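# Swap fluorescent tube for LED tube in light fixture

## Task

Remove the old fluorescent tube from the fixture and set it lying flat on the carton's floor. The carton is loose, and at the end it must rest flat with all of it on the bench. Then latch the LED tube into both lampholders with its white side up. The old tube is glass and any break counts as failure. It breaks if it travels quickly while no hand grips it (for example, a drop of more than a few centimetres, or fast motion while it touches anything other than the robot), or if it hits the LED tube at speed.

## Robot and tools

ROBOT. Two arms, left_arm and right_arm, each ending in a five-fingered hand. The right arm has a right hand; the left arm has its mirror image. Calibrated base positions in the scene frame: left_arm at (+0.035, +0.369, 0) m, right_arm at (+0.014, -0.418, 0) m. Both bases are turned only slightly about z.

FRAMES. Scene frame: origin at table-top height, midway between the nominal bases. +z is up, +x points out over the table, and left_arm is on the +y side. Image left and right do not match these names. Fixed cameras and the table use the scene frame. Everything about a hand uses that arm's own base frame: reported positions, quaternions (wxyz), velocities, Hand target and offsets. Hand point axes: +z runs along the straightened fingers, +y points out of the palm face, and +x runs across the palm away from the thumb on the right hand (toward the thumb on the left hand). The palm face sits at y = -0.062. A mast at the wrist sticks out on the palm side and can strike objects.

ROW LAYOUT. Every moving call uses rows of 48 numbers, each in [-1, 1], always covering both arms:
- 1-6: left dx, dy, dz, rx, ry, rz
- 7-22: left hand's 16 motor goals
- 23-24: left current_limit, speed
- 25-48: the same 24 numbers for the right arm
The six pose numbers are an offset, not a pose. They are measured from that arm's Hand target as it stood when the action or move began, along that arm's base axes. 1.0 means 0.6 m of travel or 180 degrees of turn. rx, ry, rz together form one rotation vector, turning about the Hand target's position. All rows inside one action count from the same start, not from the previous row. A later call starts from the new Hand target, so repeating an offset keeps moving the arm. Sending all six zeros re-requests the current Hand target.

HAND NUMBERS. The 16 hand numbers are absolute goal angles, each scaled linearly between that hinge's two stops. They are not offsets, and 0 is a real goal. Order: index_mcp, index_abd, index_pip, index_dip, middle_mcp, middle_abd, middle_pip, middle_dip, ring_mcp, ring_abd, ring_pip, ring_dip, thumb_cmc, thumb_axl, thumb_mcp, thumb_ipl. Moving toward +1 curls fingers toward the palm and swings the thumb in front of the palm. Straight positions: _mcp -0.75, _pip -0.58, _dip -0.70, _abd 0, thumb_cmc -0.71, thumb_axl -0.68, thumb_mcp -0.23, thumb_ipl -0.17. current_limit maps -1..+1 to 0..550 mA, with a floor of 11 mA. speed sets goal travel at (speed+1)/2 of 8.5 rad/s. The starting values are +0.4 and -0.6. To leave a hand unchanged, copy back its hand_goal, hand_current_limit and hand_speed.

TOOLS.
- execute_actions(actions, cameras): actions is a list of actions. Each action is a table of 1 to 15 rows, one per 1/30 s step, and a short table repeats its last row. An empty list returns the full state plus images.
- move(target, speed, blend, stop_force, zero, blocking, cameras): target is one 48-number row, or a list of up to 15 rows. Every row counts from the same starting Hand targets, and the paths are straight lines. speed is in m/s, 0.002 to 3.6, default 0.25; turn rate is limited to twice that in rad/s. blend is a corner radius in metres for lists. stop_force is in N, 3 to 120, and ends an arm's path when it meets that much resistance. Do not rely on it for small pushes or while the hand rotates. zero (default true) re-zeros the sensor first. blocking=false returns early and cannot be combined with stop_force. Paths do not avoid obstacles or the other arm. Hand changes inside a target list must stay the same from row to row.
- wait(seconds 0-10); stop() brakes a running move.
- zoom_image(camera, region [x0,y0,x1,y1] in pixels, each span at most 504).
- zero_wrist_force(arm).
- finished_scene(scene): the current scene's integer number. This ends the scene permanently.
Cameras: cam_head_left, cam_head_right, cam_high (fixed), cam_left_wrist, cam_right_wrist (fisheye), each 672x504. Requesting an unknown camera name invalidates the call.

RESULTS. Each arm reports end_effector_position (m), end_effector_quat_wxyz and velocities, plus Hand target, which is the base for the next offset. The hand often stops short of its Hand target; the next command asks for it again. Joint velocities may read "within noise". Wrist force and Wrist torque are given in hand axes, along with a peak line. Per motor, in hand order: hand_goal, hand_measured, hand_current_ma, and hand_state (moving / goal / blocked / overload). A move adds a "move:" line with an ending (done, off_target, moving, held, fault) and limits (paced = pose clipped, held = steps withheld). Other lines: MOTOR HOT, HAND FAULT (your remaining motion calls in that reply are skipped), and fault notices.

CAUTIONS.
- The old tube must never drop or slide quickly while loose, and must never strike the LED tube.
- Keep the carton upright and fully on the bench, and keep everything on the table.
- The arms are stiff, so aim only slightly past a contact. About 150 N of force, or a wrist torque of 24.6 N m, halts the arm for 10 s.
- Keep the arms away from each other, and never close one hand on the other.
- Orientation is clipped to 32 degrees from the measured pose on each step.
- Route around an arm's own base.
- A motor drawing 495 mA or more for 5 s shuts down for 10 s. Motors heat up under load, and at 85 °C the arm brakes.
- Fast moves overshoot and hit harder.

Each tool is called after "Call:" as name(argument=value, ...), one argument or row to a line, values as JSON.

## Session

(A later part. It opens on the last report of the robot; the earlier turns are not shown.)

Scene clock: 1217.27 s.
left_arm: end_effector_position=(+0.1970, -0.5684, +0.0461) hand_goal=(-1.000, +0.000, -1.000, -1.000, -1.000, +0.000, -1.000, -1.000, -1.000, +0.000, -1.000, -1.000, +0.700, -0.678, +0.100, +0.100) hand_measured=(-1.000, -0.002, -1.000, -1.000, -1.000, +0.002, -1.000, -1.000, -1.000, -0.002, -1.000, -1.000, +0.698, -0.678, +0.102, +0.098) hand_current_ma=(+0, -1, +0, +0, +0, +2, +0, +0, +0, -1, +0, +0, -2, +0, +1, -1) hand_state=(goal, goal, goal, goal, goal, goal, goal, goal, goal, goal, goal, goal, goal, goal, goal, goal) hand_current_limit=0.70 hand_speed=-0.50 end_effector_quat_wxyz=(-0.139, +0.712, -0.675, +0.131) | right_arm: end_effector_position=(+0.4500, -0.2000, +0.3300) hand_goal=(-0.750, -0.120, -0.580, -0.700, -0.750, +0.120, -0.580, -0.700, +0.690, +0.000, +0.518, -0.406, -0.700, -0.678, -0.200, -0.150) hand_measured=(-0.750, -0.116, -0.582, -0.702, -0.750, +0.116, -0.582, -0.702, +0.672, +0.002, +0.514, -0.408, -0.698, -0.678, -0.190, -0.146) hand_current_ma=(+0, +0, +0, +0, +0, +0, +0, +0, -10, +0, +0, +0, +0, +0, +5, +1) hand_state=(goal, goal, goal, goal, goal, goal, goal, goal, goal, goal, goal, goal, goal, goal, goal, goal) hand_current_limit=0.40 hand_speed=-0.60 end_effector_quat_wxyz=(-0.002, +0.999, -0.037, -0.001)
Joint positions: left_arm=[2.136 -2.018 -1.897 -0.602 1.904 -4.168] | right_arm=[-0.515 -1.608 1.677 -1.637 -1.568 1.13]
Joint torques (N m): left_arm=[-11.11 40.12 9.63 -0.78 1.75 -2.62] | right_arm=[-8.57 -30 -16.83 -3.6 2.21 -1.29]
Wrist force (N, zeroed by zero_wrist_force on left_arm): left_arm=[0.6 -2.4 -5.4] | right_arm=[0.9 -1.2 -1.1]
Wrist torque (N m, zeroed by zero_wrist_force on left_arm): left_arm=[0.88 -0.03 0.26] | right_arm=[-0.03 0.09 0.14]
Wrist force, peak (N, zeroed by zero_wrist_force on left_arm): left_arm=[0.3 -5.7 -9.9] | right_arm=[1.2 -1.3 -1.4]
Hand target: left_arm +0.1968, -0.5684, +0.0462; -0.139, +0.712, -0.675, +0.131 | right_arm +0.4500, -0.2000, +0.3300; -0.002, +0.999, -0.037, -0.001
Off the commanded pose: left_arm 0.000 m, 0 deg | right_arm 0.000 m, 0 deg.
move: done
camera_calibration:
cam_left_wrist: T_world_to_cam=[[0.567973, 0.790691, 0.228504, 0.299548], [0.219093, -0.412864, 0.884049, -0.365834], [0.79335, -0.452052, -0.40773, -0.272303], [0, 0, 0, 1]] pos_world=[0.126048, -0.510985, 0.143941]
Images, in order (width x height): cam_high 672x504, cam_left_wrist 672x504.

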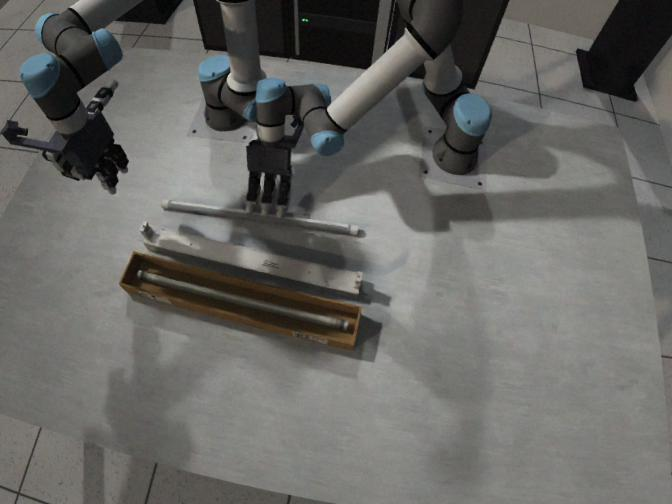

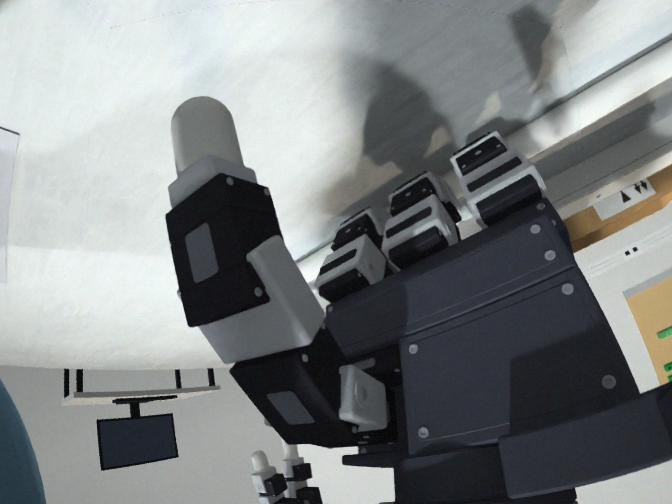

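Call:
move(
  target=[0,0,0,0,0,0,-1,0,-1,-1,-1,0,-1,-1,-1,0,-1,-1,0.7,-0.678,0.1,0.1,0.7,-0.5,-0.1167,0.2073,-0.2167,0,0,0.0317,-0.75,-0.12,-0.58,-0.70,-0.75,0.12,-0.58,-0.70,0.69,0,0.518,-0.406,-0.7,-0.678,-0.2,-0.15,0.4,-0.6],
  speed=0.15,
  cameras=["cam_high","cam_right_wrist","cam_left_wrist"],
)

Call:
zoom_image(
  camera="cam_high",
  region=[140, 160, 370, 300],
)

Scene clock: 1287.73 s.
left_arm: end_effector_position=(+0.1968, -0.5684, +0.0462) hand_goal=(-1.000, +0.000, -1.000, -1.000, -1.000, +0.000, -1.000, -1.000, -1.000, +0.000, -1.000, -1.000, +0.700, -0.678, +0.100, +0.100) hand_measured=(-1.000, -0.002, -1.000, -1.000, -1.000, +0.002, -1.000, -1.000, -1.000, -0.002, -1.000, -1.000, +0.698, -0.678, +0.102, +0.098) hand_current_ma=(+0, -1, +0, +0, +0, +2, +0, +0, +0, -1, +0, +0, -2, +0, +1, -1) hand_state=(goal, goal, goal, goal, goal, goal, goal, goal, goal, goal, goal, goal, goal, goal, goal, goal) hand_current_limit=0.70 hand_speed=-0.50 end_effector_quat_wxyz=(-0.139, +0.712, -0.675, +0.131) | right_arm: end_effector_position=(+0.3800, -0.0758, +0.2001) hand_goal=(-0.750, -0.120, -0.580, -0.700, -0.750, +0.120, -0.580, -0.700, +0.690, +0.000, +0.518, -0.406, -0.700, -0.678, -0.200, -0.150) hand_measured=(-0.750, -0.116, -0.582, -0.702, -0.750, +0.116, -0.582, -0.702, +0.672, +0.002, +0.514, -0.408, -0.698, -0.678, -0.190, -0.146) hand_current_ma=(+0, +0, +0, +0, +0, +0, +0, +0, -10, +0, +0, +0, +0, +0, +5, +1) hand_state=(goal, goal, goal, goal, goal, goal, goal, goal, goal, goal, goal, goal, goal, goal, goal, goal) hand_current_limit=0.40 hand_speed=-0.60 end_effector_quat_wxyz=(-0.002, +1.000, +0.013, -0.001)
Joint positions: left_arm=[2.136 -2.018 -1.897 -0.603 1.904 -4.168] | right_arm=[-0.317 -1.771 2.16 -1.957 -1.568 1.228]
Joint torques (N m): left_arm=[-11.9 42.96 7.93 -0.77 1.74 -2.84] | right_arm=[6.65 -19.97 -15.27 -3.73 -2.69 1.27]
Wrist force (N, zeroed by zero_wrist_force on left_arm): left_arm=[0.5 -2.1 -5.0] | right_arm=[0.7 -1.3 -1.1]
Wrist torque (N m, zeroed by zero_wrist_force on left_arm): left_arm=[0.84 -0.03 0.24] | right_arm=[0.04 0.12 -0.12]
Wrist force, peak (N, zeroed by zero_wrist_force on left_arm): left_arm=[0.6 -2.3 -5.3] | right_arm=[1.3 -1.5 -1.6]
Hand target: left_arm +0.1968, -0.5684, +0.0462; -0.139, +0.712, -0.675, +0.131 | right_arm +0.3800, -0.0757, +0.2000; -0.002, +1.000, +0.013, -0.001
Off the commanded pose: left_arm 0.000 m, 0 deg | right_arm 0.000 m, 0 deg.
move: done
camera_calibration:
cam_left_wrist: T_world_to_cam=[[0.567956, 0.790724, 0.228435, 0.299691], [0.219138, -0.412802, 0.884066, -0.365767], [0.79335, -0.452052, -0.407731, -0.272144], [0, 0, 0, 1]] pos_world=[0.125848, -0.510985, 0.143941]
cam_right_wrist: T_world_to_cam=[[-0.778679, -0.626993, 0.0232089, 0.276082], [-0.420965, 0.549521, 0.721675, 0.00972919], [-0.465239, 0.552183, -0.691843, 0.487295], [0, 0, 0, 1]] pos_world=[0.445784, -0.101321, 0.323703]
Images, in order (width x height): cam_high 672x504, cam_left_wrist 672x504, cam_right_wrist 672x504.

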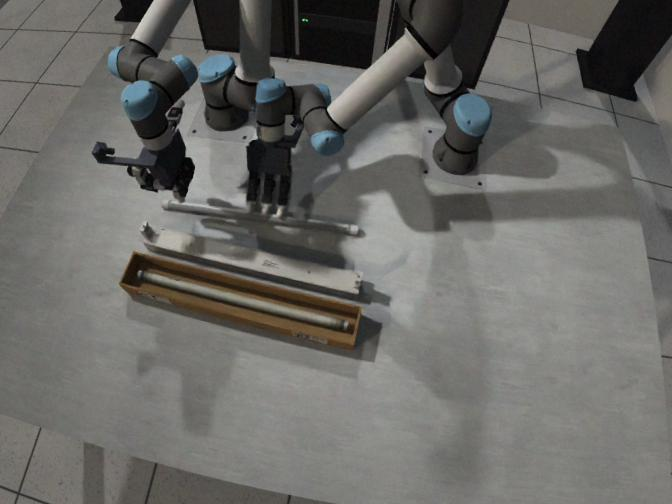

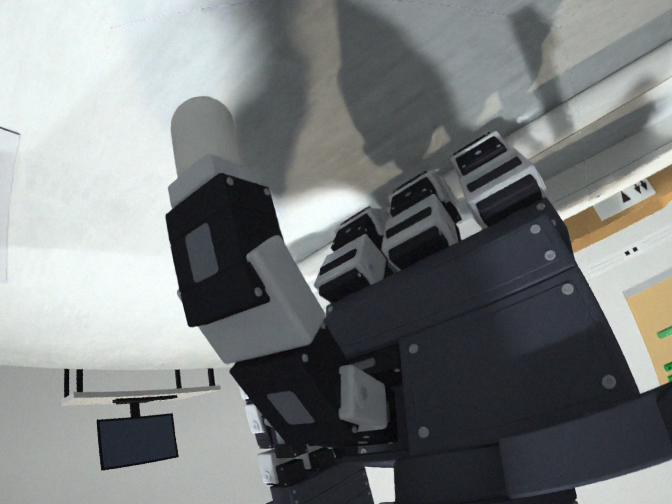

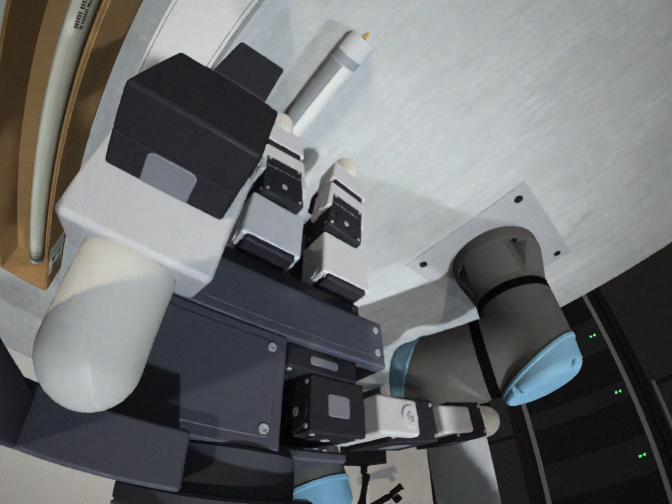

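Scaled by 2.191.

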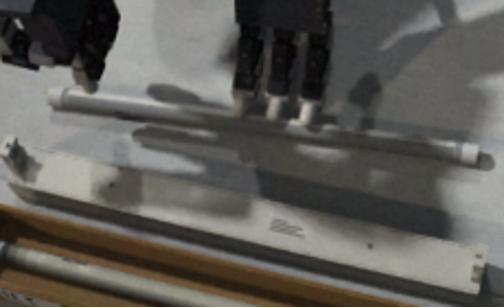

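Call:
zoom_image(
  camera="cam_right_wrist",
  region=[260, 20, 400, 160],
)

Call:
zoom_image(
  camera="cam_right_wrist",
  region=[330, 20, 390, 70],
)

Scaled by 3.600 from the camera's 672x504 image, which has a finer 960x720 frame.

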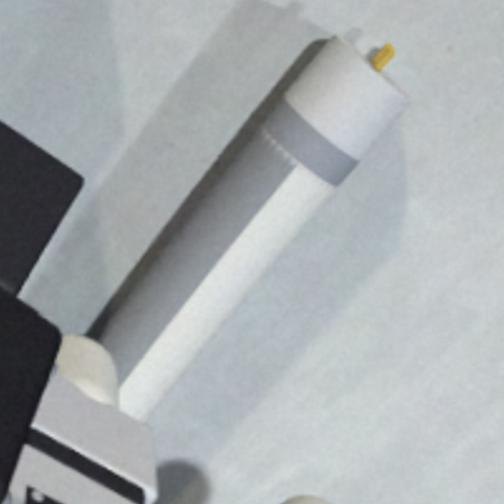

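Scaled by 8.400 from the camera's 672x504 image, which has a finer 960x720 frame.

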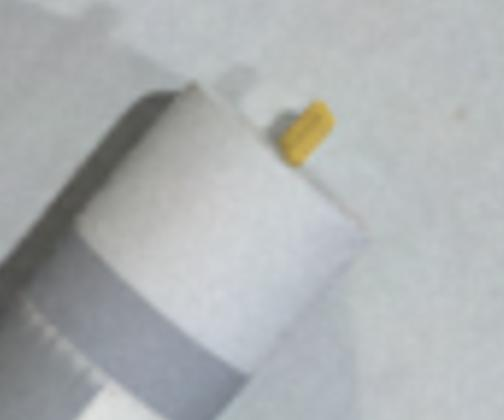

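Call:
move(
  target=[0,0,0,0,0,0,-1,0,-1,-1,-1,0,-1,-1,-1,0,-1,-1,0.7,-0.678,0.1,0.1,0.7,-0.5,0,0,-0.1217,0,0,0,-0.75,-0.12,-0.58,-0.70,-0.75,0.12,-0.58,-0.70,0.69,0,0.518,-0.406,-0.7,-0.678,-0.2,-0.15,0.4,-0.6],
  speed=0.08,
  stop_force=8,
  cameras=["cam_right_wrist"],
)

Call:
zoom_image(
  camera="cam_right_wrist",
  region=[230, 20, 400, 190],
)

Scene clock: 1320.47 s.
left_arm: end_effector_position=(+0.1968, -0.5684, +0.0462) hand_goal=(-1.000, +0.000, -1.000, -1.000, -1.000, +0.000, -1.000, -1.000, -1.000, +0.000, -1.000, -1.000, +0.700, -0.678, +0.100, +0.100) hand_measured=(-1.000, -0.002, -1.000, -1.000, -1.000, +0.002, -1.000, -1.000, -1.000, -0.002, -1.000, -1.000, +0.698, -0.678, +0.102, +0.098) hand_current_ma=(+0, -1, +0, +0, +0, +2, +0, +0, +0, -1, +0, +0, -2, +0, +1, -1) hand_state=(goal, goal, goal, goal, goal, goal, goal, goal, goal, goal, goal, goal, goal, goal, goal, goal) hand_current_limit=0.70 hand_speed=-0.50 end_effector_quat_wxyz=(-0.139, +0.712, -0.675, +0.131) | right_arm: end_effector_position=(+0.3800, -0.0757, +0.1270) hand_goal=(-0.750, -0.120, -0.580, -0.700, -0.750, +0.120, -0.580, -0.700, +0.690, +0.000, +0.518, -0.406, -0.700, -0.678, -0.200, -0.150) hand_measured=(-0.750, -0.116, -0.582, -0.702, -0.750, +0.138, -0.582, -0.702, +0.672, +0.002, +0.514, -0.408, -0.698, -0.678, -0.190, -0.146) hand_current_ma=(+0, +0, +0, +0, +0, +7, +0, +0, -10, +0, +0, +0, +0, +0, +5, +1) hand_state=(goal, goal, goal, goal, goal, goal, goal, goal, goal, goal, goal, goal, goal, goal, goal, goal) hand_current_limit=0.40 hand_speed=-0.60 end_effector_quat_wxyz=(-0.002, +1.000, +0.013, -0.001)
Joint positions: left_arm=[2.136 -2.018 -1.897 -0.603 1.904 -4.168] | right_arm=[-0.316 -1.666 2.288 -2.19 -1.568 1.229]
Joint torques (N m): left_arm=[-12.15 42.95 8.04 -0.82 1.45 -2.74] | right_arm=[7.42 -6.99 -10.05 -3.04 -2.75 1.35]
Wrist force (N, zeroed by zero_wrist_force on left_arm): left_arm=[0.6 -2.2 -4.7] | right_arm=[2.2 -1.2 -2.5]
Wrist torque (N m, zeroed by zero_wrist_force on left_arm): left_arm=[0.80 -0.02 0.26] | right_arm=[0.15 0.26 0.02]
Wrist force, peak (N, zeroed by zero_wrist_force on left_arm): left_arm=[0.7 -2.3 -5.1] | right_arm=[1.7 -0.9 -3.6]
Hand target: left_arm +0.1968, -0.5684, +0.0462; -0.139, +0.712, -0.675, +0.131 | right_arm +0.3800, -0.0757, +0.1270; -0.002, +1.000, +0.013, -0.001
Off the commanded pose: left_arm 0.000 m, 0 deg | right_arm 0.000 m, 0 deg.
move: done
camera_calibration:
cam_right_wrist: T_world_to_cam=[[-0.77865, -0.627028, 0.0232528, 0.277817], [-0.42099, 0.549551, 0.721637, 0.0625244], [-0.465265, 0.552114, -0.691881, 0.436611], [0, 0, 0, 1]] pos_world=[0.445784, -0.101221, 0.250503]
Images, in order (width x height): cam_right_wrist 672x504.

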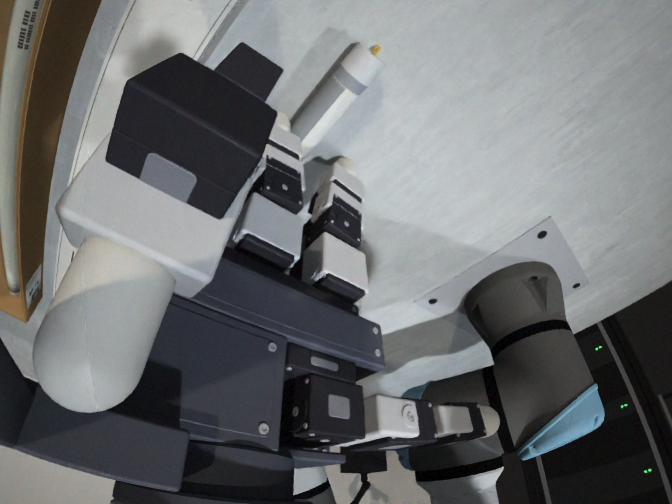

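Scaled by 2.965 from the camera's 672x504 image, which has a finer 960x720 frame.

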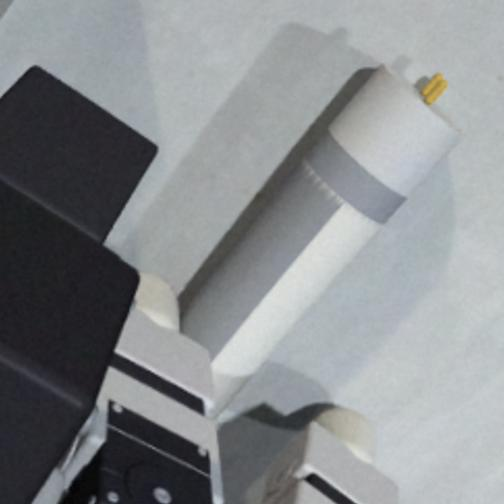

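Call:
move(
  target=[0,0,0,0,0,0,-1,0,-1,-1,-1,0,-1,-1,-1,0,-1,-1,0.7,-0.678,0.1,0.1,0.7,-0.5,0.025,0,0,0,0,0,-0.75,-0.12,-0.58,-0.70,-0.75,0.12,-0.58,-0.70,0.69,0,0.518,-0.406,-0.7,-0.678,-0.2,-0.15,0.4,-0.6],
  speed=0.03,
  cameras=["cam_right_wrist","cam_high"],
)

Call:
zoom_image(
  camera="cam_right_wrist",
  region=[230, 20, 400, 190],
)

Call:
zoom_image(
  camera="cam_high",
  region=[120, 160, 370, 300],
)

Scene clock: 1387.83 s.
left_arm: end_effector_position=(+0.1968, -0.5684, +0.0462) hand_goal=(-1.000, +0.000, -1.000, -1.000, -1.000, +0.000, -1.000, -1.000, -1.000, +0.000, -1.000, -1.000, +0.700, -0.678, +0.100, +0.100) hand_measured=(-1.000, -0.002, -1.000, -1.000, -1.000, +0.002, -1.000, -1.000, -1.000, -0.002, -1.000, -1.000, +0.698, -0.678, +0.102, +0.098) hand_current_ma=(+0, -1, +0, +0, +0, +2, +0, +0, +0, -1, +0, +0, -2, +0, +1, -1) hand_state=(goal, goal, goal, goal, goal, goal, goal, goal, goal, goal, goal, goal, goal, goal, goal, goal) hand_current_limit=0.70 hand_speed=-0.50 end_effector_quat_wxyz=(-0.139, +0.712, -0.675, +0.131) | right_arm: end_effector_position=(+0.3948, -0.0757, +0.1270) hand_goal=(-0.750, -0.120, -0.580, -0.700, -0.750, +0.120, -0.580, -0.700, +0.690, +0.000, +0.518, -0.406, -0.700, -0.678, -0.200, -0.150) hand_measured=(-0.750, -0.116, -0.582, -0.702, -0.750, +0.122, -0.582, -0.702, +0.672, +0.002, +0.514, -0.408, -0.698, -0.678, -0.190, -0.146) hand_current_ma=(+0, +0, +0, +0, +0, +0, +0, +0, -10, +0, +0, +0, +0, +0, +5, +1) hand_state=(goal, goal, goal, goal, goal, goal, goal, goal, goal, goal, goal, goal, goal, goal, goal, goal) hand_current_limit=0.40 hand_speed=-0.60 end_effector_quat_wxyz=(-0.002, +1.000, +0.013, -0.001)
Joint positions: left_arm=[2.136 -2.018 -1.897 -0.603 1.904 -4.168] | right_arm=[-0.305 -1.627 2.252 -2.194 -1.568 1.24]
Joint torques (N m): left_arm=[-12.39 42.27 8.96 -0.81 0.45 -2.65] | right_arm=[7.67 -10.01 -32.32 -3.61 1.15 1.4]
Wrist force (N, zeroed by zero_wrist_force on left_arm): left_arm=[0.8 -2.3 -4.9] | right_arm=[0.8 -0.9 -1.4]
Wrist torque (N m, zeroed by zero_wrist_force on left_arm): left_arm=[0.81 -0.06 0.27] | right_arm=[0.07 0.11 -0.05]
Wrist force, peak (N, zeroed by zero_wrist_force on left_arm): left_arm=[0.6 -2.1 -5.1] | right_arm=[2.1 -1.0 -3.1]
Hand target: left_arm +0.1968, -0.5684, +0.0462; -0.139, +0.712, -0.675, +0.131 | right_arm +0.3950, -0.0757, +0.1270; -0.002, +1.000, +0.013, -0.001
Off the commanded pose: left_arm 0.000 m, 0 deg | right_arm 0.000 m, 0 deg.
move: done
camera_calibration:
cam_right_wrist: T_world_to_cam=[[-0.778651, -0.627027, 0.0232507, 0.289342], [-0.421024, 0.549591, 0.721587, 0.0687871], [-0.465233, 0.552075, -0.691933, 0.443492], [0, 0, 0, 1]] pos_world=[0.460584, -0.101221, 0.250503]
Images, in order (width x height): cam_high 672x504, cam_right_wrist 672x504.

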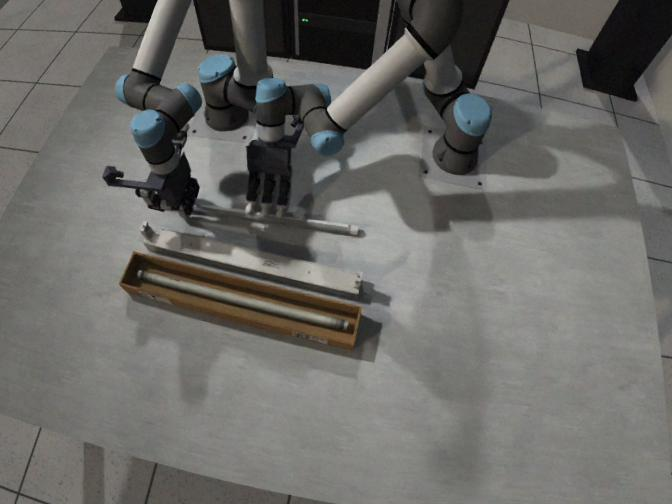

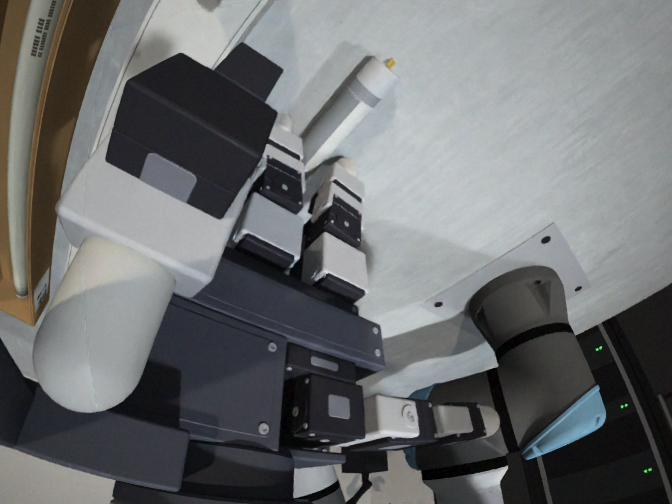

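Scaled by 2.965 from the camera's 672x504 image, which has a finer 960x720 frame.

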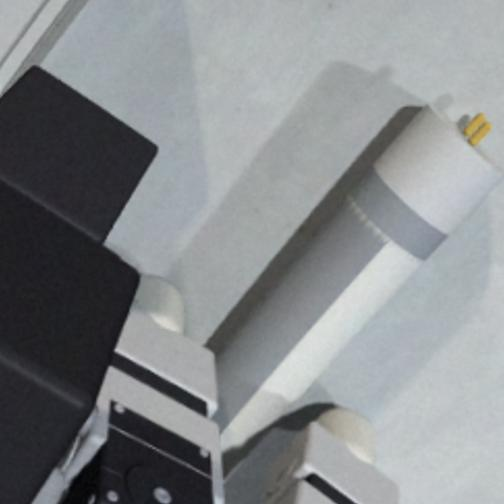

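Scaled by 2.016.

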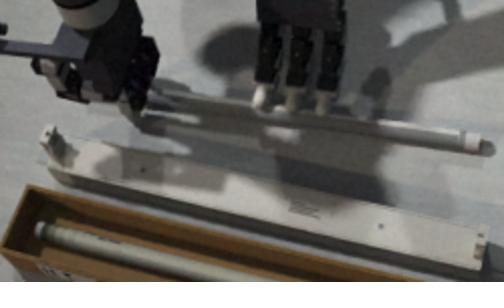

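Call:
move(
  target=[0,0,0,0,0,0,-1,0,-1,-1,-1,0,-1,-1,-1,0,-1,-1,0.7,-0.678,0.1,0.1,0.7,-0.5,0,0,-0.0033,0,0,0,-0.75,0.03,-0.58,-0.70,-0.75,-0.03,-0.58,-0.70,0.69,0,0.518,-0.406,-0.7,-0.678,-0.2,-0.15,0.2,-0.9],
  speed=0.03,
  cameras=["cam_right_wrist"],
)

Call:
zoom_image(
  camera="cam_right_wrist",
  region=[230, 20, 400, 190],
)

Scene clock: 1404.03 s.
left_arm: end_effector_position=(+0.1968, -0.5684, +0.0462) hand_goal=(-1.000, +0.000, -1.000, -1.000, -1.000, +0.000, -1.000, -1.000, -1.000, +0.000, -1.000, -1.000, +0.700, -0.678, +0.100, +0.100) hand_measured=(-1.000, -0.002, -1.000, -1.000, -1.000, +0.002, -1.000, -1.000, -1.000, -0.002, -1.000, -1.000, +0.698, -0.678, +0.102, +0.098) hand_current_ma=(+0, -1, +0, +0, +0, +2, +0, +0, +0, -1, +0, +0, -2, +0, +1, -1) hand_state=(goal, goal, goal, goal, goal, goal, goal, goal, goal, goal, goal, goal, goal, goal, goal, goal) hand_current_limit=0.70 hand_speed=-0.50 end_effector_quat_wxyz=(-0.139, +0.712, -0.675, +0.131) | right_arm: end_effector_position=(+0.3950, -0.0757, +0.1251) hand_goal=(-0.750, +0.030, -0.580, -0.700, -0.750, -0.030, -0.580, -0.700, +0.690, +0.000, +0.518, -0.406, -0.700, -0.678, -0.200, -0.150) hand_measured=(-0.750, -0.020, -0.582, -0.702, -0.750, -0.016, -0.582, -0.702, +0.672, +0.002, +0.514, -0.408, -0.698, -0.678, -0.190, -0.146) hand_current_ma=(+0, -43, +0, +0, +0, +4, +0, +0, -10, +0, +0, +0, +0, +0, +5, +1) hand_state=(goal, blocked, goal, goal, goal, goal, goal, goal, goal, goal, goal, goal, goal, goal, goal, goal) hand_current_limit=0.20 hand_speed=-0.90 end_effector_quat_wxyz=(-0.002, +1.000, +0.013, -0.001)
Joint positions: left_arm=[2.136 -2.018 -1.897 -0.603 1.904 -4.168] | right_arm=[-0.305 -1.623 2.255 -2.2 -1.568 1.24]
Joint torques (N m): left_arm=[-11.78 42.02 8.3 -0.42 -0.39 -2.32] | right_arm=[7.15 -8.36 -11.61 -3.8 1.86 1.26]
Wrist force (N, zeroed by zero_wrist_force on left_arm): left_arm=[0.7 -2.3 -4.9] | right_arm=[-0.2 -1.1 -3.6]
Wrist torque (N m, zeroed by zero_wrist_force on left_arm): left_arm=[0.80 -0.04 0.27] | right_arm=[0.21 -0.04 -0.14]
Wrist force, peak (N, zeroed by zero_wrist_force on left_arm): left_arm=[0.8 -2.1 -5.2] | right_arm=[-0.2 -0.9 -3.8]
Hand target: left_arm +0.1968, -0.5684, +0.0462; -0.139, +0.712, -0.675, +0.131 | right_arm +0.3950, -0.0757, +0.1250; -0.002, +1.000, +0.013, -0.001
Off the commanded pose: left_arm 0.000 m, 0 deg | right_arm 0.000 m, 0 deg.
move: done
camera_calibration:
cam_right_wrist: T_world_to_cam=[[-0.77865, -0.627028, 0.0232528, 0.289538], [-0.42099, 0.549551, 0.721637, 0.0701382], [-0.465265, 0.552114, -0.691881, 0.442345], [0, 0, 0, 1]] pos_world=[0.460784, -0.101221, 0.248703]
Images, in order (width x height): cam_right_wrist 672x504.

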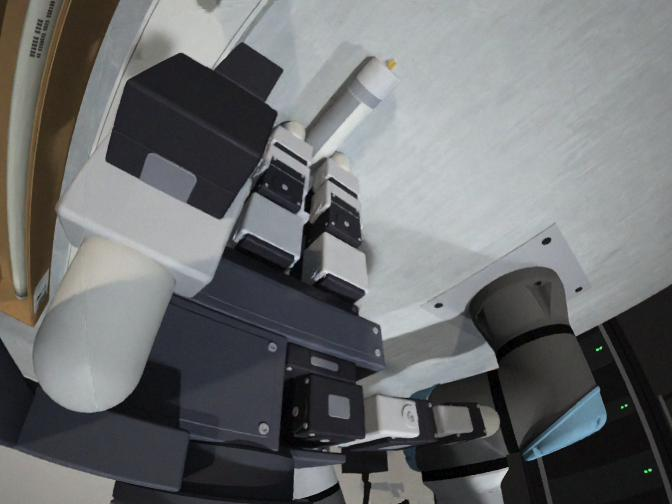

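Scaled by 2.965 from the camera's 672x504 image, which has a finer 960x720 frame.

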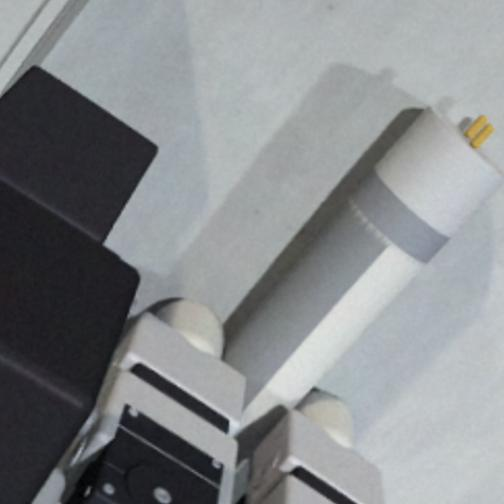

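Call:
move(
  target=[0,0,0,0,0,0,-1,0,-1,-1,-1,0,-1,-1,-1,0,-1,-1,0.7,-0.678,0.1,0.1,0.7,-0.5,-0.0033,0,0,0,0,0,-0.75,0.0,-0.58,-0.70,-0.75,0.0,-0.58,-0.70,0.69,0,0.518,-0.406,-0.7,-0.678,-0.2,-0.15,0.2,-0.9],
  speed=0.03,
)

Call:
move(
  target=[0,0,0,0,0,0,-1,0,-1,-1,-1,0,-1,-1,-1,0,-1,-1,0.7,-0.678,0.1,0.1,0.7,-0.5,0,0,0,0,0,0,-0.75,0.04,-0.58,-0.70,-0.75,-0.04,-0.58,-0.70,0.69,0,0.518,-0.406,-0.7,-0.678,-0.2,-0.15,0.2,-0.9],
  speed=0.03,
  cameras=["cam_right_wrist"],
)

Call:
zoom_image(
  camera="cam_right_wrist",
  region=[230, 20, 400, 190],
)

Scene clock: 1420.10 s.
left_arm: end_effector_position=(+0.1968, -0.5684, +0.0462) hand_goal=(-1.000, +0.000, -1.000, -1.000, -1.000, +0.000, -1.000, -1.000, -1.000, +0.000, -1.000, -1.000, +0.700, -0.678, +0.100, +0.100) hand_measured=(-1.000, -0.002, -1.000, -1.000, -1.000, +0.002, -1.000, -1.000, -1.000, -0.002, -1.000, -1.000, +0.698, -0.678, +0.102, +0.098) hand_current_ma=(+0, -1, +0, +0, +0, +2, +0, +0, +0, -1, +0, +0, -2, +0, +1, -1) hand_state=(goal, goal, goal, goal, goal, goal, goal, goal, goal, goal, goal, goal, goal, goal, goal, goal) hand_current_limit=0.70 hand_speed=-0.50 end_effector_quat_wxyz=(-0.139, +0.712, -0.675, +0.131) | right_arm: end_effector_position=(+0.3931, -0.0757, +0.1250) hand_goal=(-0.750, +0.000, -0.580, -0.700, -0.750, +0.000, -0.580, -0.700, +0.690, +0.000, +0.518, -0.406, -0.700, -0.678, -0.200, -0.150) hand_measured=(-0.750, -0.008, -0.582, -0.702, -0.750, +0.004, -0.582, -0.702, +0.672, +0.002, +0.514, -0.408, -0.698, -0.678, -0.190, -0.146) hand_current_ma=(+0, -1, +0, +0, +0, +1, +0, +0, -10, +0, +0, +0, +0, +0, +5, +1) hand_state=(goal, goal, goal, goal, goal, goal, goal, goal, goal, goal, goal, goal, goal, goal, goal, goal) hand_current_limit=0.20 hand_speed=-0.90 end_effector_quat_wxyz=(-0.002, +1.000, +0.013, -0.001)
Joint positions: left_arm=[2.136 -2.018 -1.897 -0.603 1.904 -4.168] | right_arm=[-0.306 -1.628 2.26 -2.2 -1.568 1.239]
Joint torques (N m): left_arm=[-10.93 42.37 9.05 -0.29 -1.27 -2.28] | right_arm=[-8.51 -24.26 -11.5 -1.08 0.91 -1.27]
Wrist force (N, zeroed by zero_wrist_force on left_arm): left_arm=[0.7 -2.0 -4.8] | right_arm=[1.0 -0.8 -1.4]
Wrist torque (N m, zeroed by zero_wrist_force on left_arm): left_arm=[0.83 -0.05 0.26] | right_arm=[0.10 0.16 0.17]
Wrist force, peak (N, zeroed by zero_wrist_force on left_arm): left_arm=[0.5 -2.2 -5.1] | right_arm=[-0.3 -1.1 -3.9]
Hand target: left_arm +0.1968, -0.5684, +0.0462; -0.139, +0.712, -0.675, +0.131 | right_arm +0.3930, -0.0757, +0.1250; -0.002, +1.000, +0.013, -0.001
Off the commanded pose: left_arm 0.000 m, 0 deg | right_arm 0.000 m, 0 deg.
move: done

Scene clock: 1420.60 s.
left_arm: end_effector_position=(+0.1968, -0.5684, +0.0462) hand_goal=(-1.000, +0.000, -1.000, -1.000, -1.000, +0.000, -1.000, -1.000, -1.000, +0.000, -1.000, -1.000, +0.700, -0.678, +0.100, +0.100) hand_measured=(-1.000, -0.002, -1.000, -1.000, -1.000, +0.002, -1.000, -1.000, -1.000, -0.002, -1.000, -1.000, +0.698, -0.678, +0.102, +0.098) hand_current_ma=(+0, -1, +0, +0, +0, +2, +0, +0, +0, -1, +0, +0, -2, +0, +1, -1) hand_state=(goal, goal, goal, goal, goal, goal, goal, goal, goal, goal, goal, goal, goal, goal, goal, goal) hand_current_limit=0.70 hand_speed=-0.50 end_effector_quat_wxyz=(-0.139, +0.712, -0.675, +0.131) | right_arm: end_effector_position=(+0.3930, -0.0757, +0.1250) hand_goal=(-0.750, +0.040, -0.580, -0.700, -0.750, -0.040, -0.580, -0.700, +0.690, +0.000, +0.518, -0.406, -0.700, -0.678, -0.200, -0.150) hand_measured=(-0.750, +0.000, -0.582, -0.702, -0.750, +0.002, -0.582, -0.702, +0.672, +0.002, +0.514, -0.408, -0.698, -0.678, -0.190, -0.146) hand_current_ma=(+0, -31, +0, +0, +0, +31, +0, +0, -10, +0, +0, +0, +0, +0, +5, +1) hand_state=(goal, blocked, goal, goal, goal, blocked, goal, goal, goal, goal, goal, goal, goal, goal, goal, goal) hand_current_limit=0.20 hand_speed=-0.90 end_effector_quat_wxyz=(-0.002, +1.000, +0.013, -0.001)
Joint positions: left_arm=[2.136 -2.018 -1.897 -0.603 1.904 -4.168] | right_arm=[-0.306 -1.628 2.26 -2.2 -1.568 1.239]
Joint torques (N m): left_arm=[-9.99 42.74 9.16 -0.23 -1.54 -2.28] | right_arm=[-8.66 -24.92 -11.78 -0.98 0.51 -1.42]
Wrist force (N, zeroed by zero_wrist_force on left_arm): left_arm=[0.4 -2.3 -4.9] | right_arm=[0.9 -1.3 -1.1]
Wrist torque (N m, zeroed by zero_wrist_force on left_arm): left_arm=[0.82 -0.01 0.24] | right_arm=[0.02 0.16 0.15]
Wrist force, peak (N, zeroed by zero_wrist_force on left_arm): left_arm=[0.6 -2.3 -5.1] | right_arm=[1.1 -0.9 -1.2]
Hand target: left_arm +0.1968, -0.5684, +0.0462; -0.139, +0.712, -0.675, +0.131 | right_arm +0.3930, -0.0757, +0.1250; -0.002, +1.000, +0.013, -0.001
Off the commanded pose: left_arm 0.000 m, 0 deg | right_arm 0.000 m, 0 deg.
move: done
camera_calibration:
cam_right_wrist: T_world_to_cam=[[-0.778679, -0.626993, 0.0232097, 0.288011], [-0.420964, 0.549522, 0.721675, 0.0693443], [-0.465239, 0.552183, -0.691843, 0.441331], [0, 0, 0, 1]] pos_world=[0.458784, -0.101221, 0.248603]
Images, in order (width x height): cam_right_wrist 672x504.

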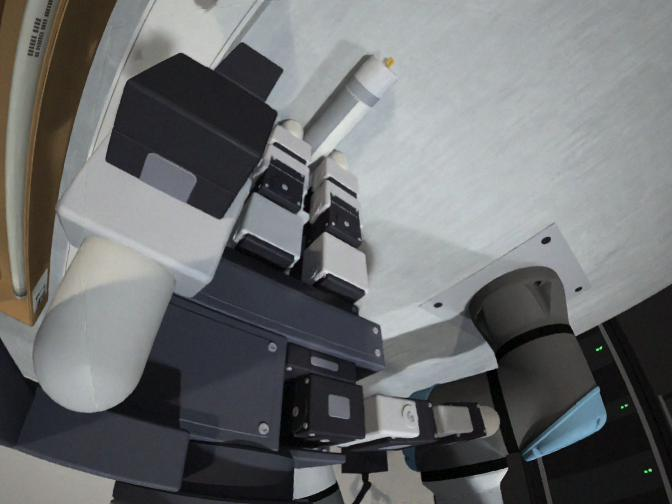

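Scaled by 2.965 from the camera's 672x504 image, which has a finer 960x720 frame.

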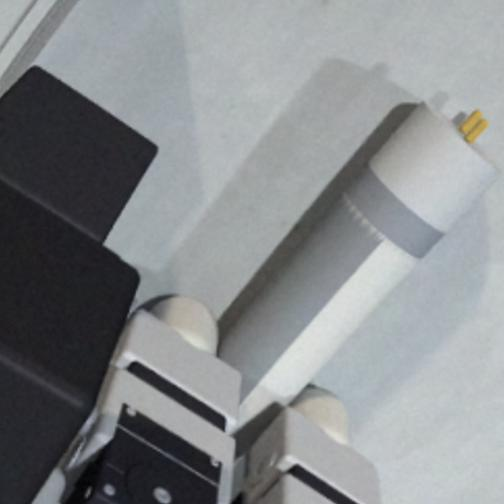

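Call:
move(
  target=[0,0,0,0,0,0,-1,0,-1,-1,-1,0,-1,-1,-1,0,-1,-1,0.7,-0.678,0.1,0.1,0.7,-0.5,0,0,0,0,0,0,-0.75,0.2,-0.58,-0.70,-0.75,-0.2,-0.58,-0.70,0.69,0,0.518,-0.406,-0.7,-0.678,-0.2,-0.15,0.6,-0.9],
  speed=0.03,
)

Call:
move(
  target=[0,0,0.03,0,0,0,-1,0,-1,-1,-1,0,-1,-1,-1,0,-1,-1,0.7,-0.678,0.1,0.1,0.7,-0.5,0,0,0,0,0,0,-0.75,0.2,-0.58,-0.70,-0.75,-0.2,-0.58,-0.70,0.69,0,0.518,-0.406,-0.7,-0.678,-0.2,-0.15,0.6,-0.9],
  speed=0.03,
  cameras=["cam_right_wrist","cam_high"],
)

Call:
zoom_image(
  camera="cam_right_wrist",
  region=[230, 20, 400, 190],
)

Call:
zoom_image(
  camera="cam_high",
  region=[120, 160, 370, 300],
)

Scene clock: 1435.07 s.
left_arm: end_effector_position=(+0.1968, -0.5684, +0.0462) hand_goal=(-1.000, +0.000, -1.000, -1.000, -1.000, +0.000, -1.000, -1.000, -1.000, +0.000, -1.000, -1.000, +0.700, -0.678, +0.100, +0.100) hand_measured=(-1.000, -0.002, -1.000, -1.000, -1.000, +0.002, -1.000, -1.000, -1.000, -0.002, -1.000, -1.000, +0.698, -0.678, +0.102, +0.098) hand_current_ma=(+0, -1, +0, +0, +0, +2, +0, +0, +0, -1, +0, +0, -2, +0, +1, -1) hand_state=(goal, goal, goal, goal, goal, goal, goal, goal, goal, goal, goal, goal, goal, goal, goal, goal) hand_current_limit=0.70 hand_speed=-0.50 end_effector_quat_wxyz=(-0.139, +0.712, -0.675, +0.131) | right_arm: end_effector_position=(+0.3930, -0.0757, +0.1250) hand_goal=(-0.750, +0.200, -0.580, -0.700, -0.750, -0.200, -0.580, -0.700, +0.690, +0.000, +0.518, -0.406, -0.700, -0.678, -0.200, -0.150) hand_measured=(-0.750, +0.012, -0.582, -0.702, -0.750, -0.010, -0.582, -0.702, +0.672, +0.002, +0.514, -0.408, -0.698, -0.678, -0.190, -0.146) hand_current_ma=(+0, -436, +0, +0, +0, +434, +0, +0, -10, +0, +0, +0, +0, +0, +5, +1) hand_state=(goal, blocked, goal, goal, goal, moving, goal, goal, goal, goal, goal, goal, goal, goal, goal, goal) hand_current_limit=0.60 hand_speed=-0.90 end_effector_quat_wxyz=(-0.002, +1.000, +0.013, -0.001)
Joint positions: left_arm=[2.136 -2.018 -1.897 -0.603 1.904 -4.168] | right_arm=[-0.306 -1.628 2.26 -2.2 -1.568 1.239]
Joint torques (N m): left_arm=[-8.7 42.84 9.19 -0.08 -1.58 -2.24] | right_arm=[-8.29 -25.26 -12.46 -1.33 -1.48 -1.5]
Wrist force (N, zeroed by zero_wrist_force on left_arm): left_arm=[0.5 -2.6 -4.7] | right_arm=[0.9 -1.2 -0.3]
Wrist torque (N m, zeroed by zero_wrist_force on left_arm): left_arm=[0.80 -0.01 0.25] | right_arm=[-0.05 0.12 0.16]
Wrist force, peak (N, zeroed by zero_wrist_force on left_arm): left_arm=[0.7 -2.5 -5.0] | right_arm=[1.1 -1.0 -1.3]
Hand target: left_arm +0.1968, -0.5684, +0.0462; -0.139, +0.712, -0.675, +0.131 | right_arm +0.3930, -0.0757, +0.1250; -0.002, +1.000, +0.013, -0.001
Off the commanded pose: left_arm 0.000 m, 0 deg | right_arm 0.000 m, 0 deg.
move: done

Scene clock: 1436.10 s.
left_arm: end_effector_position=(+0.1968, -0.5684, +0.0640) hand_goal=(-1.000, +0.000, -1.000, -1.000, -1.000, +0.000, -1.000, -1.000, -1.000, +0.000, -1.000, -1.000, +0.700, -0.678, +0.100, +0.100) hand_measured=(-0.994, -0.002, -1.000, -1.000, -0.996, +0.000, -1.000, -1.000, -0.994, -0.002, -1.000, -1.000, +0.698, -0.678, +0.102, +0.098) hand_current_ma=(+6, -2, +0, +0, +6, +0, +0, +0, +7, -2, +0, +0, -2, +0, +1, -1) hand_state=(goal, goal, goal, goal, goal, goal, goal, goal, goal, goal, goal, goal, goal, goal, goal, goal) hand_current_limit=0.70 hand_speed=-0.50 end_effector_quat_wxyz=(-0.139, +0.712, -0.675, +0.131) | right_arm: end_effector_position=(+0.3930, -0.0757, +0.1250) hand_goal=(-0.750, +0.200, -0.580, -0.700, -0.750, -0.200, -0.580, -0.700, +0.690, +0.000, +0.518, -0.406, -0.700, -0.678, -0.200, -0.150) hand_measured=(-0.750, +0.012, -0.582, -0.702, -0.750, -0.010, -0.582, -0.702, +0.672, +0.002, +0.514, -0.408, -0.698, -0.678, -0.190, -0.146) hand_current_ma=(+0, -440, +0, +0, +0, +440, +0, +0, -10, +0, +0, +0, +0, +0, +5, +1) hand_state=(goal, blocked, goal, goal, goal, blocked, goal, goal, goal, goal, goal, goal, goal, goal, goal, goal) hand_current_limit=0.60 hand_speed=-0.90 end_effector_quat_wxyz=(-0.002, +1.000, +0.013, -0.001)
Joint positions: left_arm=[2.136 -1.988 -1.884 -0.646 1.904 -4.168] | right_arm=[-0.306 -1.628 2.26 -2.2 -1.568 1.239]
Joint torques (N m): left_arm=[-8.77 44.96 21.95 0.28 -0.12 -0.84] | right_arm=[-7.3 -25.15 -13.29 -1.39 -1.91 -1.44]
Wrist force (N, zeroed by zero_wrist_force on left_arm): left_arm=[0.1 0.1 -0.4] | right_arm=[0.8 -0.9 -0.5]
Wrist torque (N m, zeroed by zero_wrist_force on left_arm): left_arm=[0.06 -0.03 0.13] | right_arm=[0.02 0.13 0.16]
Wrist force, peak (N, zeroed by zero_wrist_force on left_arm): left_arm=[0.6 -2.7 -4.8] | right_arm=[1.0 -1.1 -0.9]
Hand target: left_arm +0.1968, -0.5684, +0.0642; -0.139, +0.712, -0.675, +0.131 | right_arm +0.3930, -0.0757, +0.1250; -0.002, +1.000, +0.013, -0.001
Off the commanded pose: left_arm 0.000 m, 0 deg | right_arm 0.000 m, 0 deg.
move: done
camera_calibration:
cam_right_wrist: T_world_to_cam=[[-0.778679, -0.626993, 0.0232089, 0.288011], [-0.420965, 0.549521, 0.721675, 0.0693446], [-0.465239, 0.552183, -0.691843, 0.441331], [0, 0, 0, 1]] pos_world=[0.458784, -0.101221, 0.248603]
Images, in order (width x height): cam_high 672x504, cam_right_wrist 672x504.

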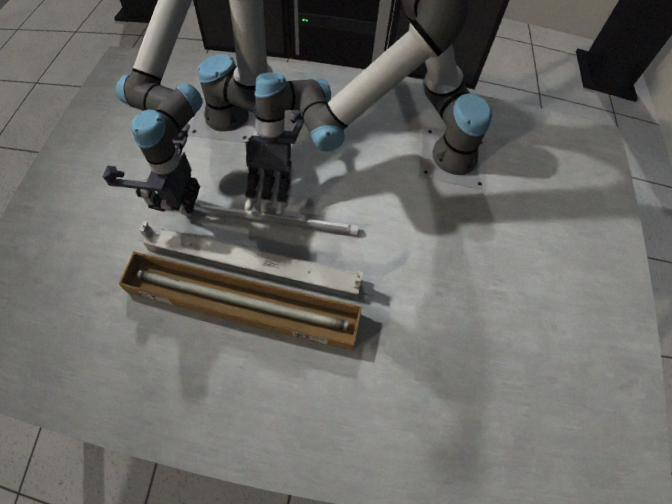

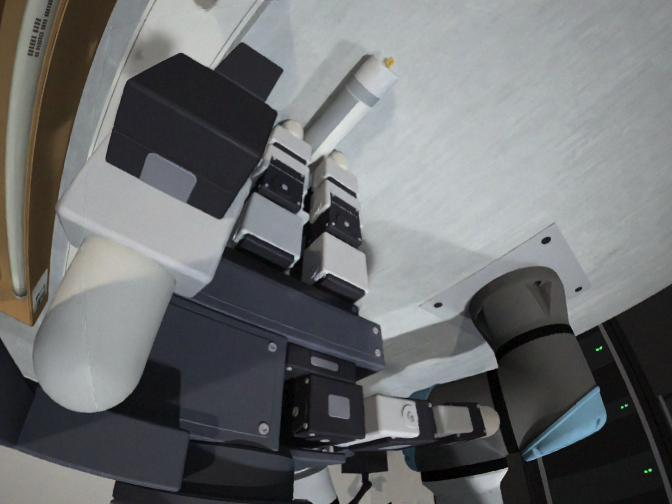

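Scaled by 2.965 from the camera's 672x504 image, which has a finer 960x720 frame.

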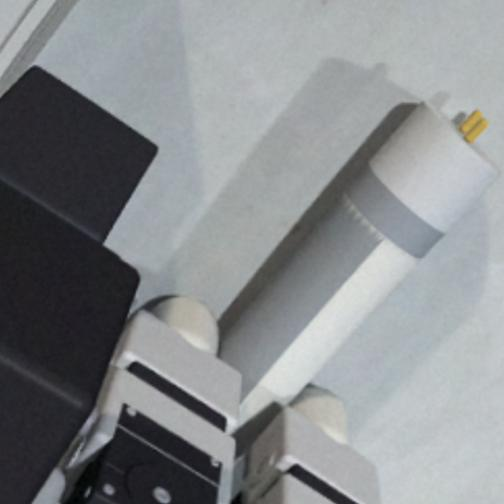

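Scaled by 2.016.

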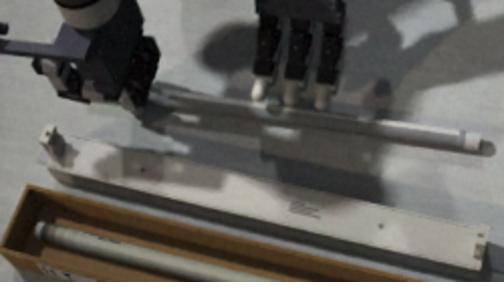

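Call:
move(
  target=[
    [0,0,0.393,0,0,0,-1,0,-1,-1,-1,0,-1,-1,-1,0,-1,-1,0.7,-0.678,0.1,0.1,0.7,-0.5,0,0,0,0,0,0,-0.75,0.2,-0.58,-0.70,-0.75,-0.2,-0.58,-0.70,0.69,0,0.518,-0.406,-0.7,-0.678,-0.2,-0.15,0.6,-0.9],
    [0.2778,0.23,0.393,0,0,0,-1,0,-1,-1,-1,0,-1,-1,-1,0,-1,-1,0.7,-0.678,0.1,0.1,0.7,-0.5,0,0,0,0,0,0,-0.75,0.2,-0.58,-0.70,-0.75,-0.2,-0.58,-0.70,0.69,0,0.518,-0.406,-0.7,-0.678,-0.2,-0.15,0.6,-0.9],
    [0.2778,0.4557,0.393,0.0963,0.0979,-0.5189,-1,0,-1,-1,-1,0,-1,-1,-1,0,-1,-1,0.7,-0.678,0.1,0.1,0.7,-0.5,0,0,0,0,0,0,-0.75,0.2,-0.58,-0.70,-0.75,-0.2,-0.58,-0.70,0.69,0,0.518,-0.406,-0.7,-0.678,-0.2,-0.15,0.6,-0.9],
  ],
  speed=0.22,
  blend=0.03,
  cameras=["cam_left_wrist","cam_high"],
)

Scene clock: 1477.57 s.
left_arm: end_effector_position=(+0.3634, -0.2950, +0.3000) hand_goal=(-1.000, +0.000, -1.000, -1.000, -1.000, +0.000, -1.000, -1.000, -1.000, +0.000, -1.000, -1.000, +0.700, -0.678, +0.100, +0.100) hand_measured=(-0.994, -0.002, -1.000, -1.000, -0.994, +0.000, -1.000, -1.000, -0.994, -0.002, -1.000, -1.000, +0.698, -0.678, +0.102, +0.098) hand_current_ma=(+7, -2, +0, +0, +7, +0, +0, +0, +8, -2, +0, +0, -2, +0, +1, -1) hand_state=(goal, goal, goal, goal, goal, goal, goal, goal, goal, goal, goal, goal, goal, goal, goal, goal) hand_current_limit=0.70 hand_speed=-0.50 end_effector_quat_wxyz=(+0.001, +0.014, +1.000, +0.000) | right_arm: end_effector_position=(+0.3930, -0.0757, +0.1250) hand_goal=(-0.750, +0.200, -0.580, -0.700, -0.750, -0.200, -0.580, -0.700, +0.690, +0.000, +0.518, -0.406, -0.700, -0.678, -0.200, -0.150) hand_measured=(-0.750, +0.012, -0.582, -0.702, -0.750, -0.010, -0.582, -0.702, +0.672, +0.002, +0.514, -0.408, -0.698, -0.678, -0.190, -0.146) hand_current_ma=(+0, -440, +0, +0, +0, +440, +0, +0, -10, +0, +0, +0, +0, +0, +5, +1) hand_state=(goal, blocked, goal, goal, goal, blocked, goal, goal, goal, goal, goal, goal, goal, goal, goal, goal) hand_current_limit=0.60 hand_speed=-0.90 end_effector_quat_wxyz=(-0.002, +1.000, +0.013, -0.001)
Joint positions: left_arm=[2.609 -1.655 -1.632 -1.424 1.572 -2.075] | right_arm=[-0.306 -1.628 2.26 -2.2 -1.568 1.239]
Joint torques (N m): left_arm=[4.05 35.76 16.43 -0.05 1.81 3.05] | right_arm=[-7.03 -24.64 -24.18 -2.9 -2.52 -1.23]
Wrist force (N, zeroed by zero_wrist_force on left_arm): left_arm=[0.1 0.3 -0.2] | right_arm=[0.9 -1.0 -0.5]
Wrist torque (N m, zeroed by zero_wrist_force on left_arm): left_arm=[0.05 -0.04 0.04] | right_arm=[0.01 0.11 0.16]
Wrist force, peak (N, zeroed by zero_wrist_force on left_arm): left_arm=[0.5 0.3 -1.4] | right_arm=[1.1 -1.3 -0.6]
Hand target: left_arm +0.3635, -0.2950, +0.3000; +0.001, +0.014, +1.000, +0.000 | right_arm +0.3930, -0.0757, +0.1250; -0.002, +1.000, +0.013, -0.001
Off the commanded pose: left_arm 0.000 m, 0 deg | right_arm 0.000 m, 0 deg.
move: done
camera_calibration:
cam_left_wrist: T_world_to_cam=[[0.740433, -0.671951, -0.0155366, -0.490148], [-0.439612, -0.501641, 0.745049, -0.25891], [-0.50843, -0.544828, -0.666829, 0.346205], [0, 0, 0, 1]] pos_world=[0.425123, -0.270613, 0.416145]
Images, in order (width x height): cam_high 672x504, cam_left_wrist 672x504.

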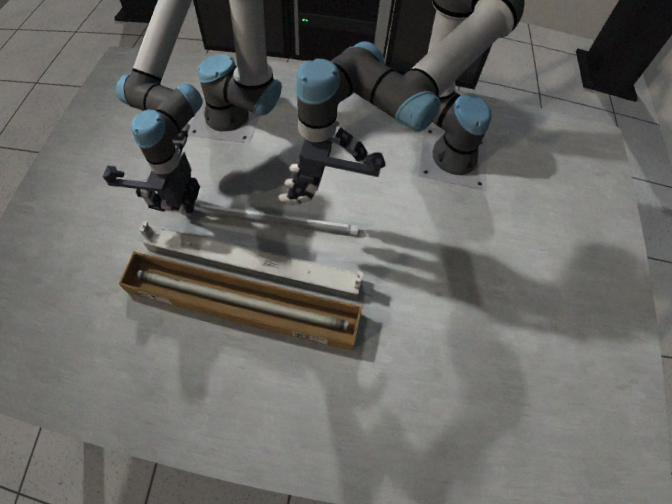

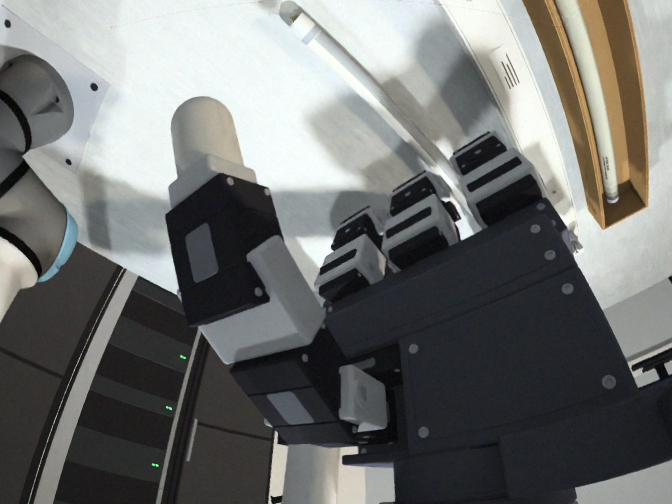

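Call:
move(
  target=[
    [0,0,0,0,0,0,-0.75,-0.12,-0.58,-0.70,-0.75,0.12,-0.58,-0.70,0.69,0,0.518,-0.406,-0.7,-0.678,-0.2,-0.15,0.4,-0.6,0,0,0,0,0,0,-0.75,0.2,-0.58,-0.70,-0.75,-0.2,-0.58,-0.70,0.69,0,0.518,-0.406,-0.7,-0.678,-0.2,-0.15,0.6,-0.9],
    [0,0,-0.1667,0,0,0.0322,-0.75,-0.12,-0.58,-0.70,-0.75,0.12,-0.58,-0.70,0.69,0,0.518,-0.406,-0.7,-0.678,-0.2,-0.15,0.4,-0.6,0,0,0,0,0,0,-0.75,0.2,-0.58,-0.70,-0.75,-0.2,-0.58,-0.70,0.69,0,0.518,-0.406,-0.7,-0.678,-0.2,-0.15,0.6,-0.9],
  ],
  speed=0.15,
  cameras=["cam_left_wrist","cam_high"],
)

Call:
zoom_image(
  camera="cam_left_wrist",
  region=[240, 0, 420, 180],
)

Scene clock: 1504.73 s.
left_arm: end_effector_position=(+0.3635, -0.2950, +0.2001) hand_goal=(-0.750, -0.120, -0.580, -0.700, -0.750, +0.120, -0.580, -0.700, +0.690, +0.000, +0.518, -0.406, -0.700, -0.678, -0.200, -0.150) hand_measured=(-0.750, -0.116, -0.582, -0.702, -0.750, +0.116, -0.582, -0.702, +0.672, -0.002, +0.514, -0.408, -0.698, -0.678, -0.190, -0.146) hand_current_ma=(+0, +3, -2, -2, +0, -4, -2, -2, -33, -2, -3, -3, +2, +0, +18, +5) hand_state=(goal, goal, goal, goal, goal, goal, goal, goal, goal, goal, goal, goal, goal, goal, goal, goal) hand_current_limit=0.40 hand_speed=-0.60 end_effector_quat_wxyz=(+0.001, -0.036, +0.999, +0.000) | right_arm: end_effector_position=(+0.3930, -0.0757, +0.1250) hand_goal=(-0.750, +0.200, -0.580, -0.700, -0.750, -0.200, -0.580, -0.700, +0.690, +0.000, +0.518, -0.406, -0.700, -0.678, -0.200, -0.150) hand_measured=(-0.750, +0.012, -0.582, -0.702, -0.750, -0.010, -0.582, -0.702, +0.672, +0.002, +0.514, -0.408, -0.698, -0.678, -0.190, -0.146) hand_current_ma=(+0, -440, +0, +0, +0, +440, +0, +0, -10, +0, +0, +0, +0, +0, +5, +1) hand_state=(goal, blocked, goal, goal, goal, blocked, goal, goal, goal, goal, goal, goal, goal, goal, goal, goal) hand_current_limit=0.60 hand_speed=-0.90 end_effector_quat_wxyz=(-0.002, +1.000, +0.013, -0.001)
Joint positions: left_arm=[2.621 -1.729 -1.812 -1.169 1.572 -2.164] | right_arm=[-0.306 -1.628 2.26 -2.2 -1.568 1.239]
Joint torques (N m): left_arm=[11.74 19.92 13.7 4.97 1.81 -2.78] | right_arm=[-6.24 -23.57 -27.4 -3.03 -2.5 -1.15]
Wrist force (N, zeroed by zero_wrist_force on left_arm): left_arm=[0.3 0.4 -0.3] | right_arm=[0.8 -0.9 -0.7]
Wrist torque (N m, zeroed by zero_wrist_force on left_arm): left_arm=[0.15 -0.12 0.18] | right_arm=[0.04 0.13 0.16]
Wrist force, peak (N, zeroed by zero_wrist_force on left_arm): left_arm=[0.0 0.2 -1.2] | right_arm=[0.9 -1.3 -0.7]
Hand target: left_arm +0.3635, -0.2950, +0.1999; +0.001, -0.036, +0.999, +0.000 | right_arm +0.3930, -0.0757, +0.1250; -0.002, +1.000, +0.013, -0.001
Off the commanded pose: left_arm 0.000 m, 0 deg | right_arm 0.000 m, 0 deg.
move: done
camera_calibration:
cam_left_wrist: T_world_to_cam=[[0.804309, -0.594005, -0.0156308, -0.491872], [-0.386794, -0.543342, 0.745097, -0.21595], [-0.451084, -0.593243, -0.666773, 0.244505], [0, 0, 0, 1]] pos_world=[0.422382, -0.264459, 0.316245]
Images, in order (width x height): cam_high 672x504, cam_left_wrist 672x504.

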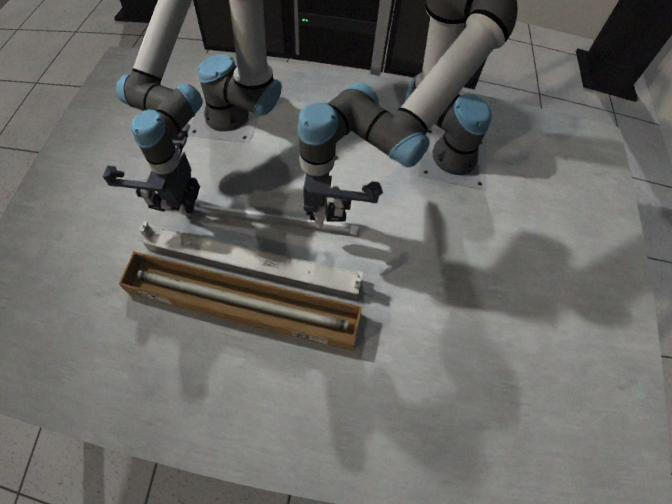

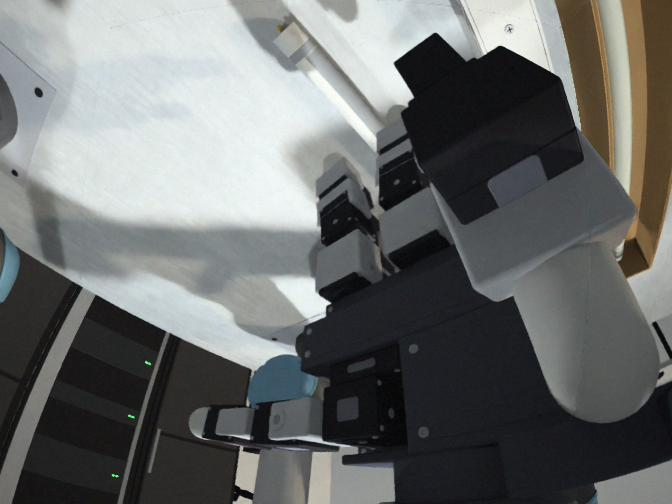

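Scaled by 2.800 from the camera's 672x504 image, which has a finer 960x720 frame.

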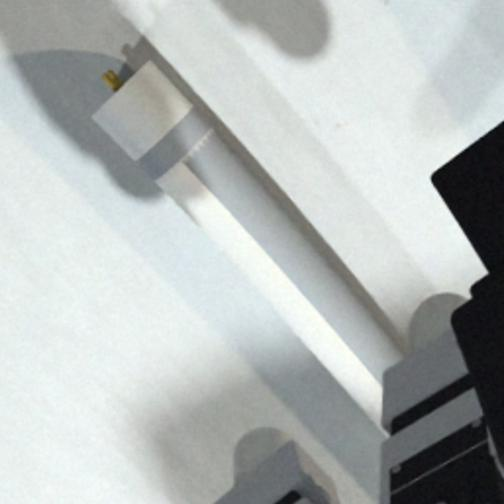

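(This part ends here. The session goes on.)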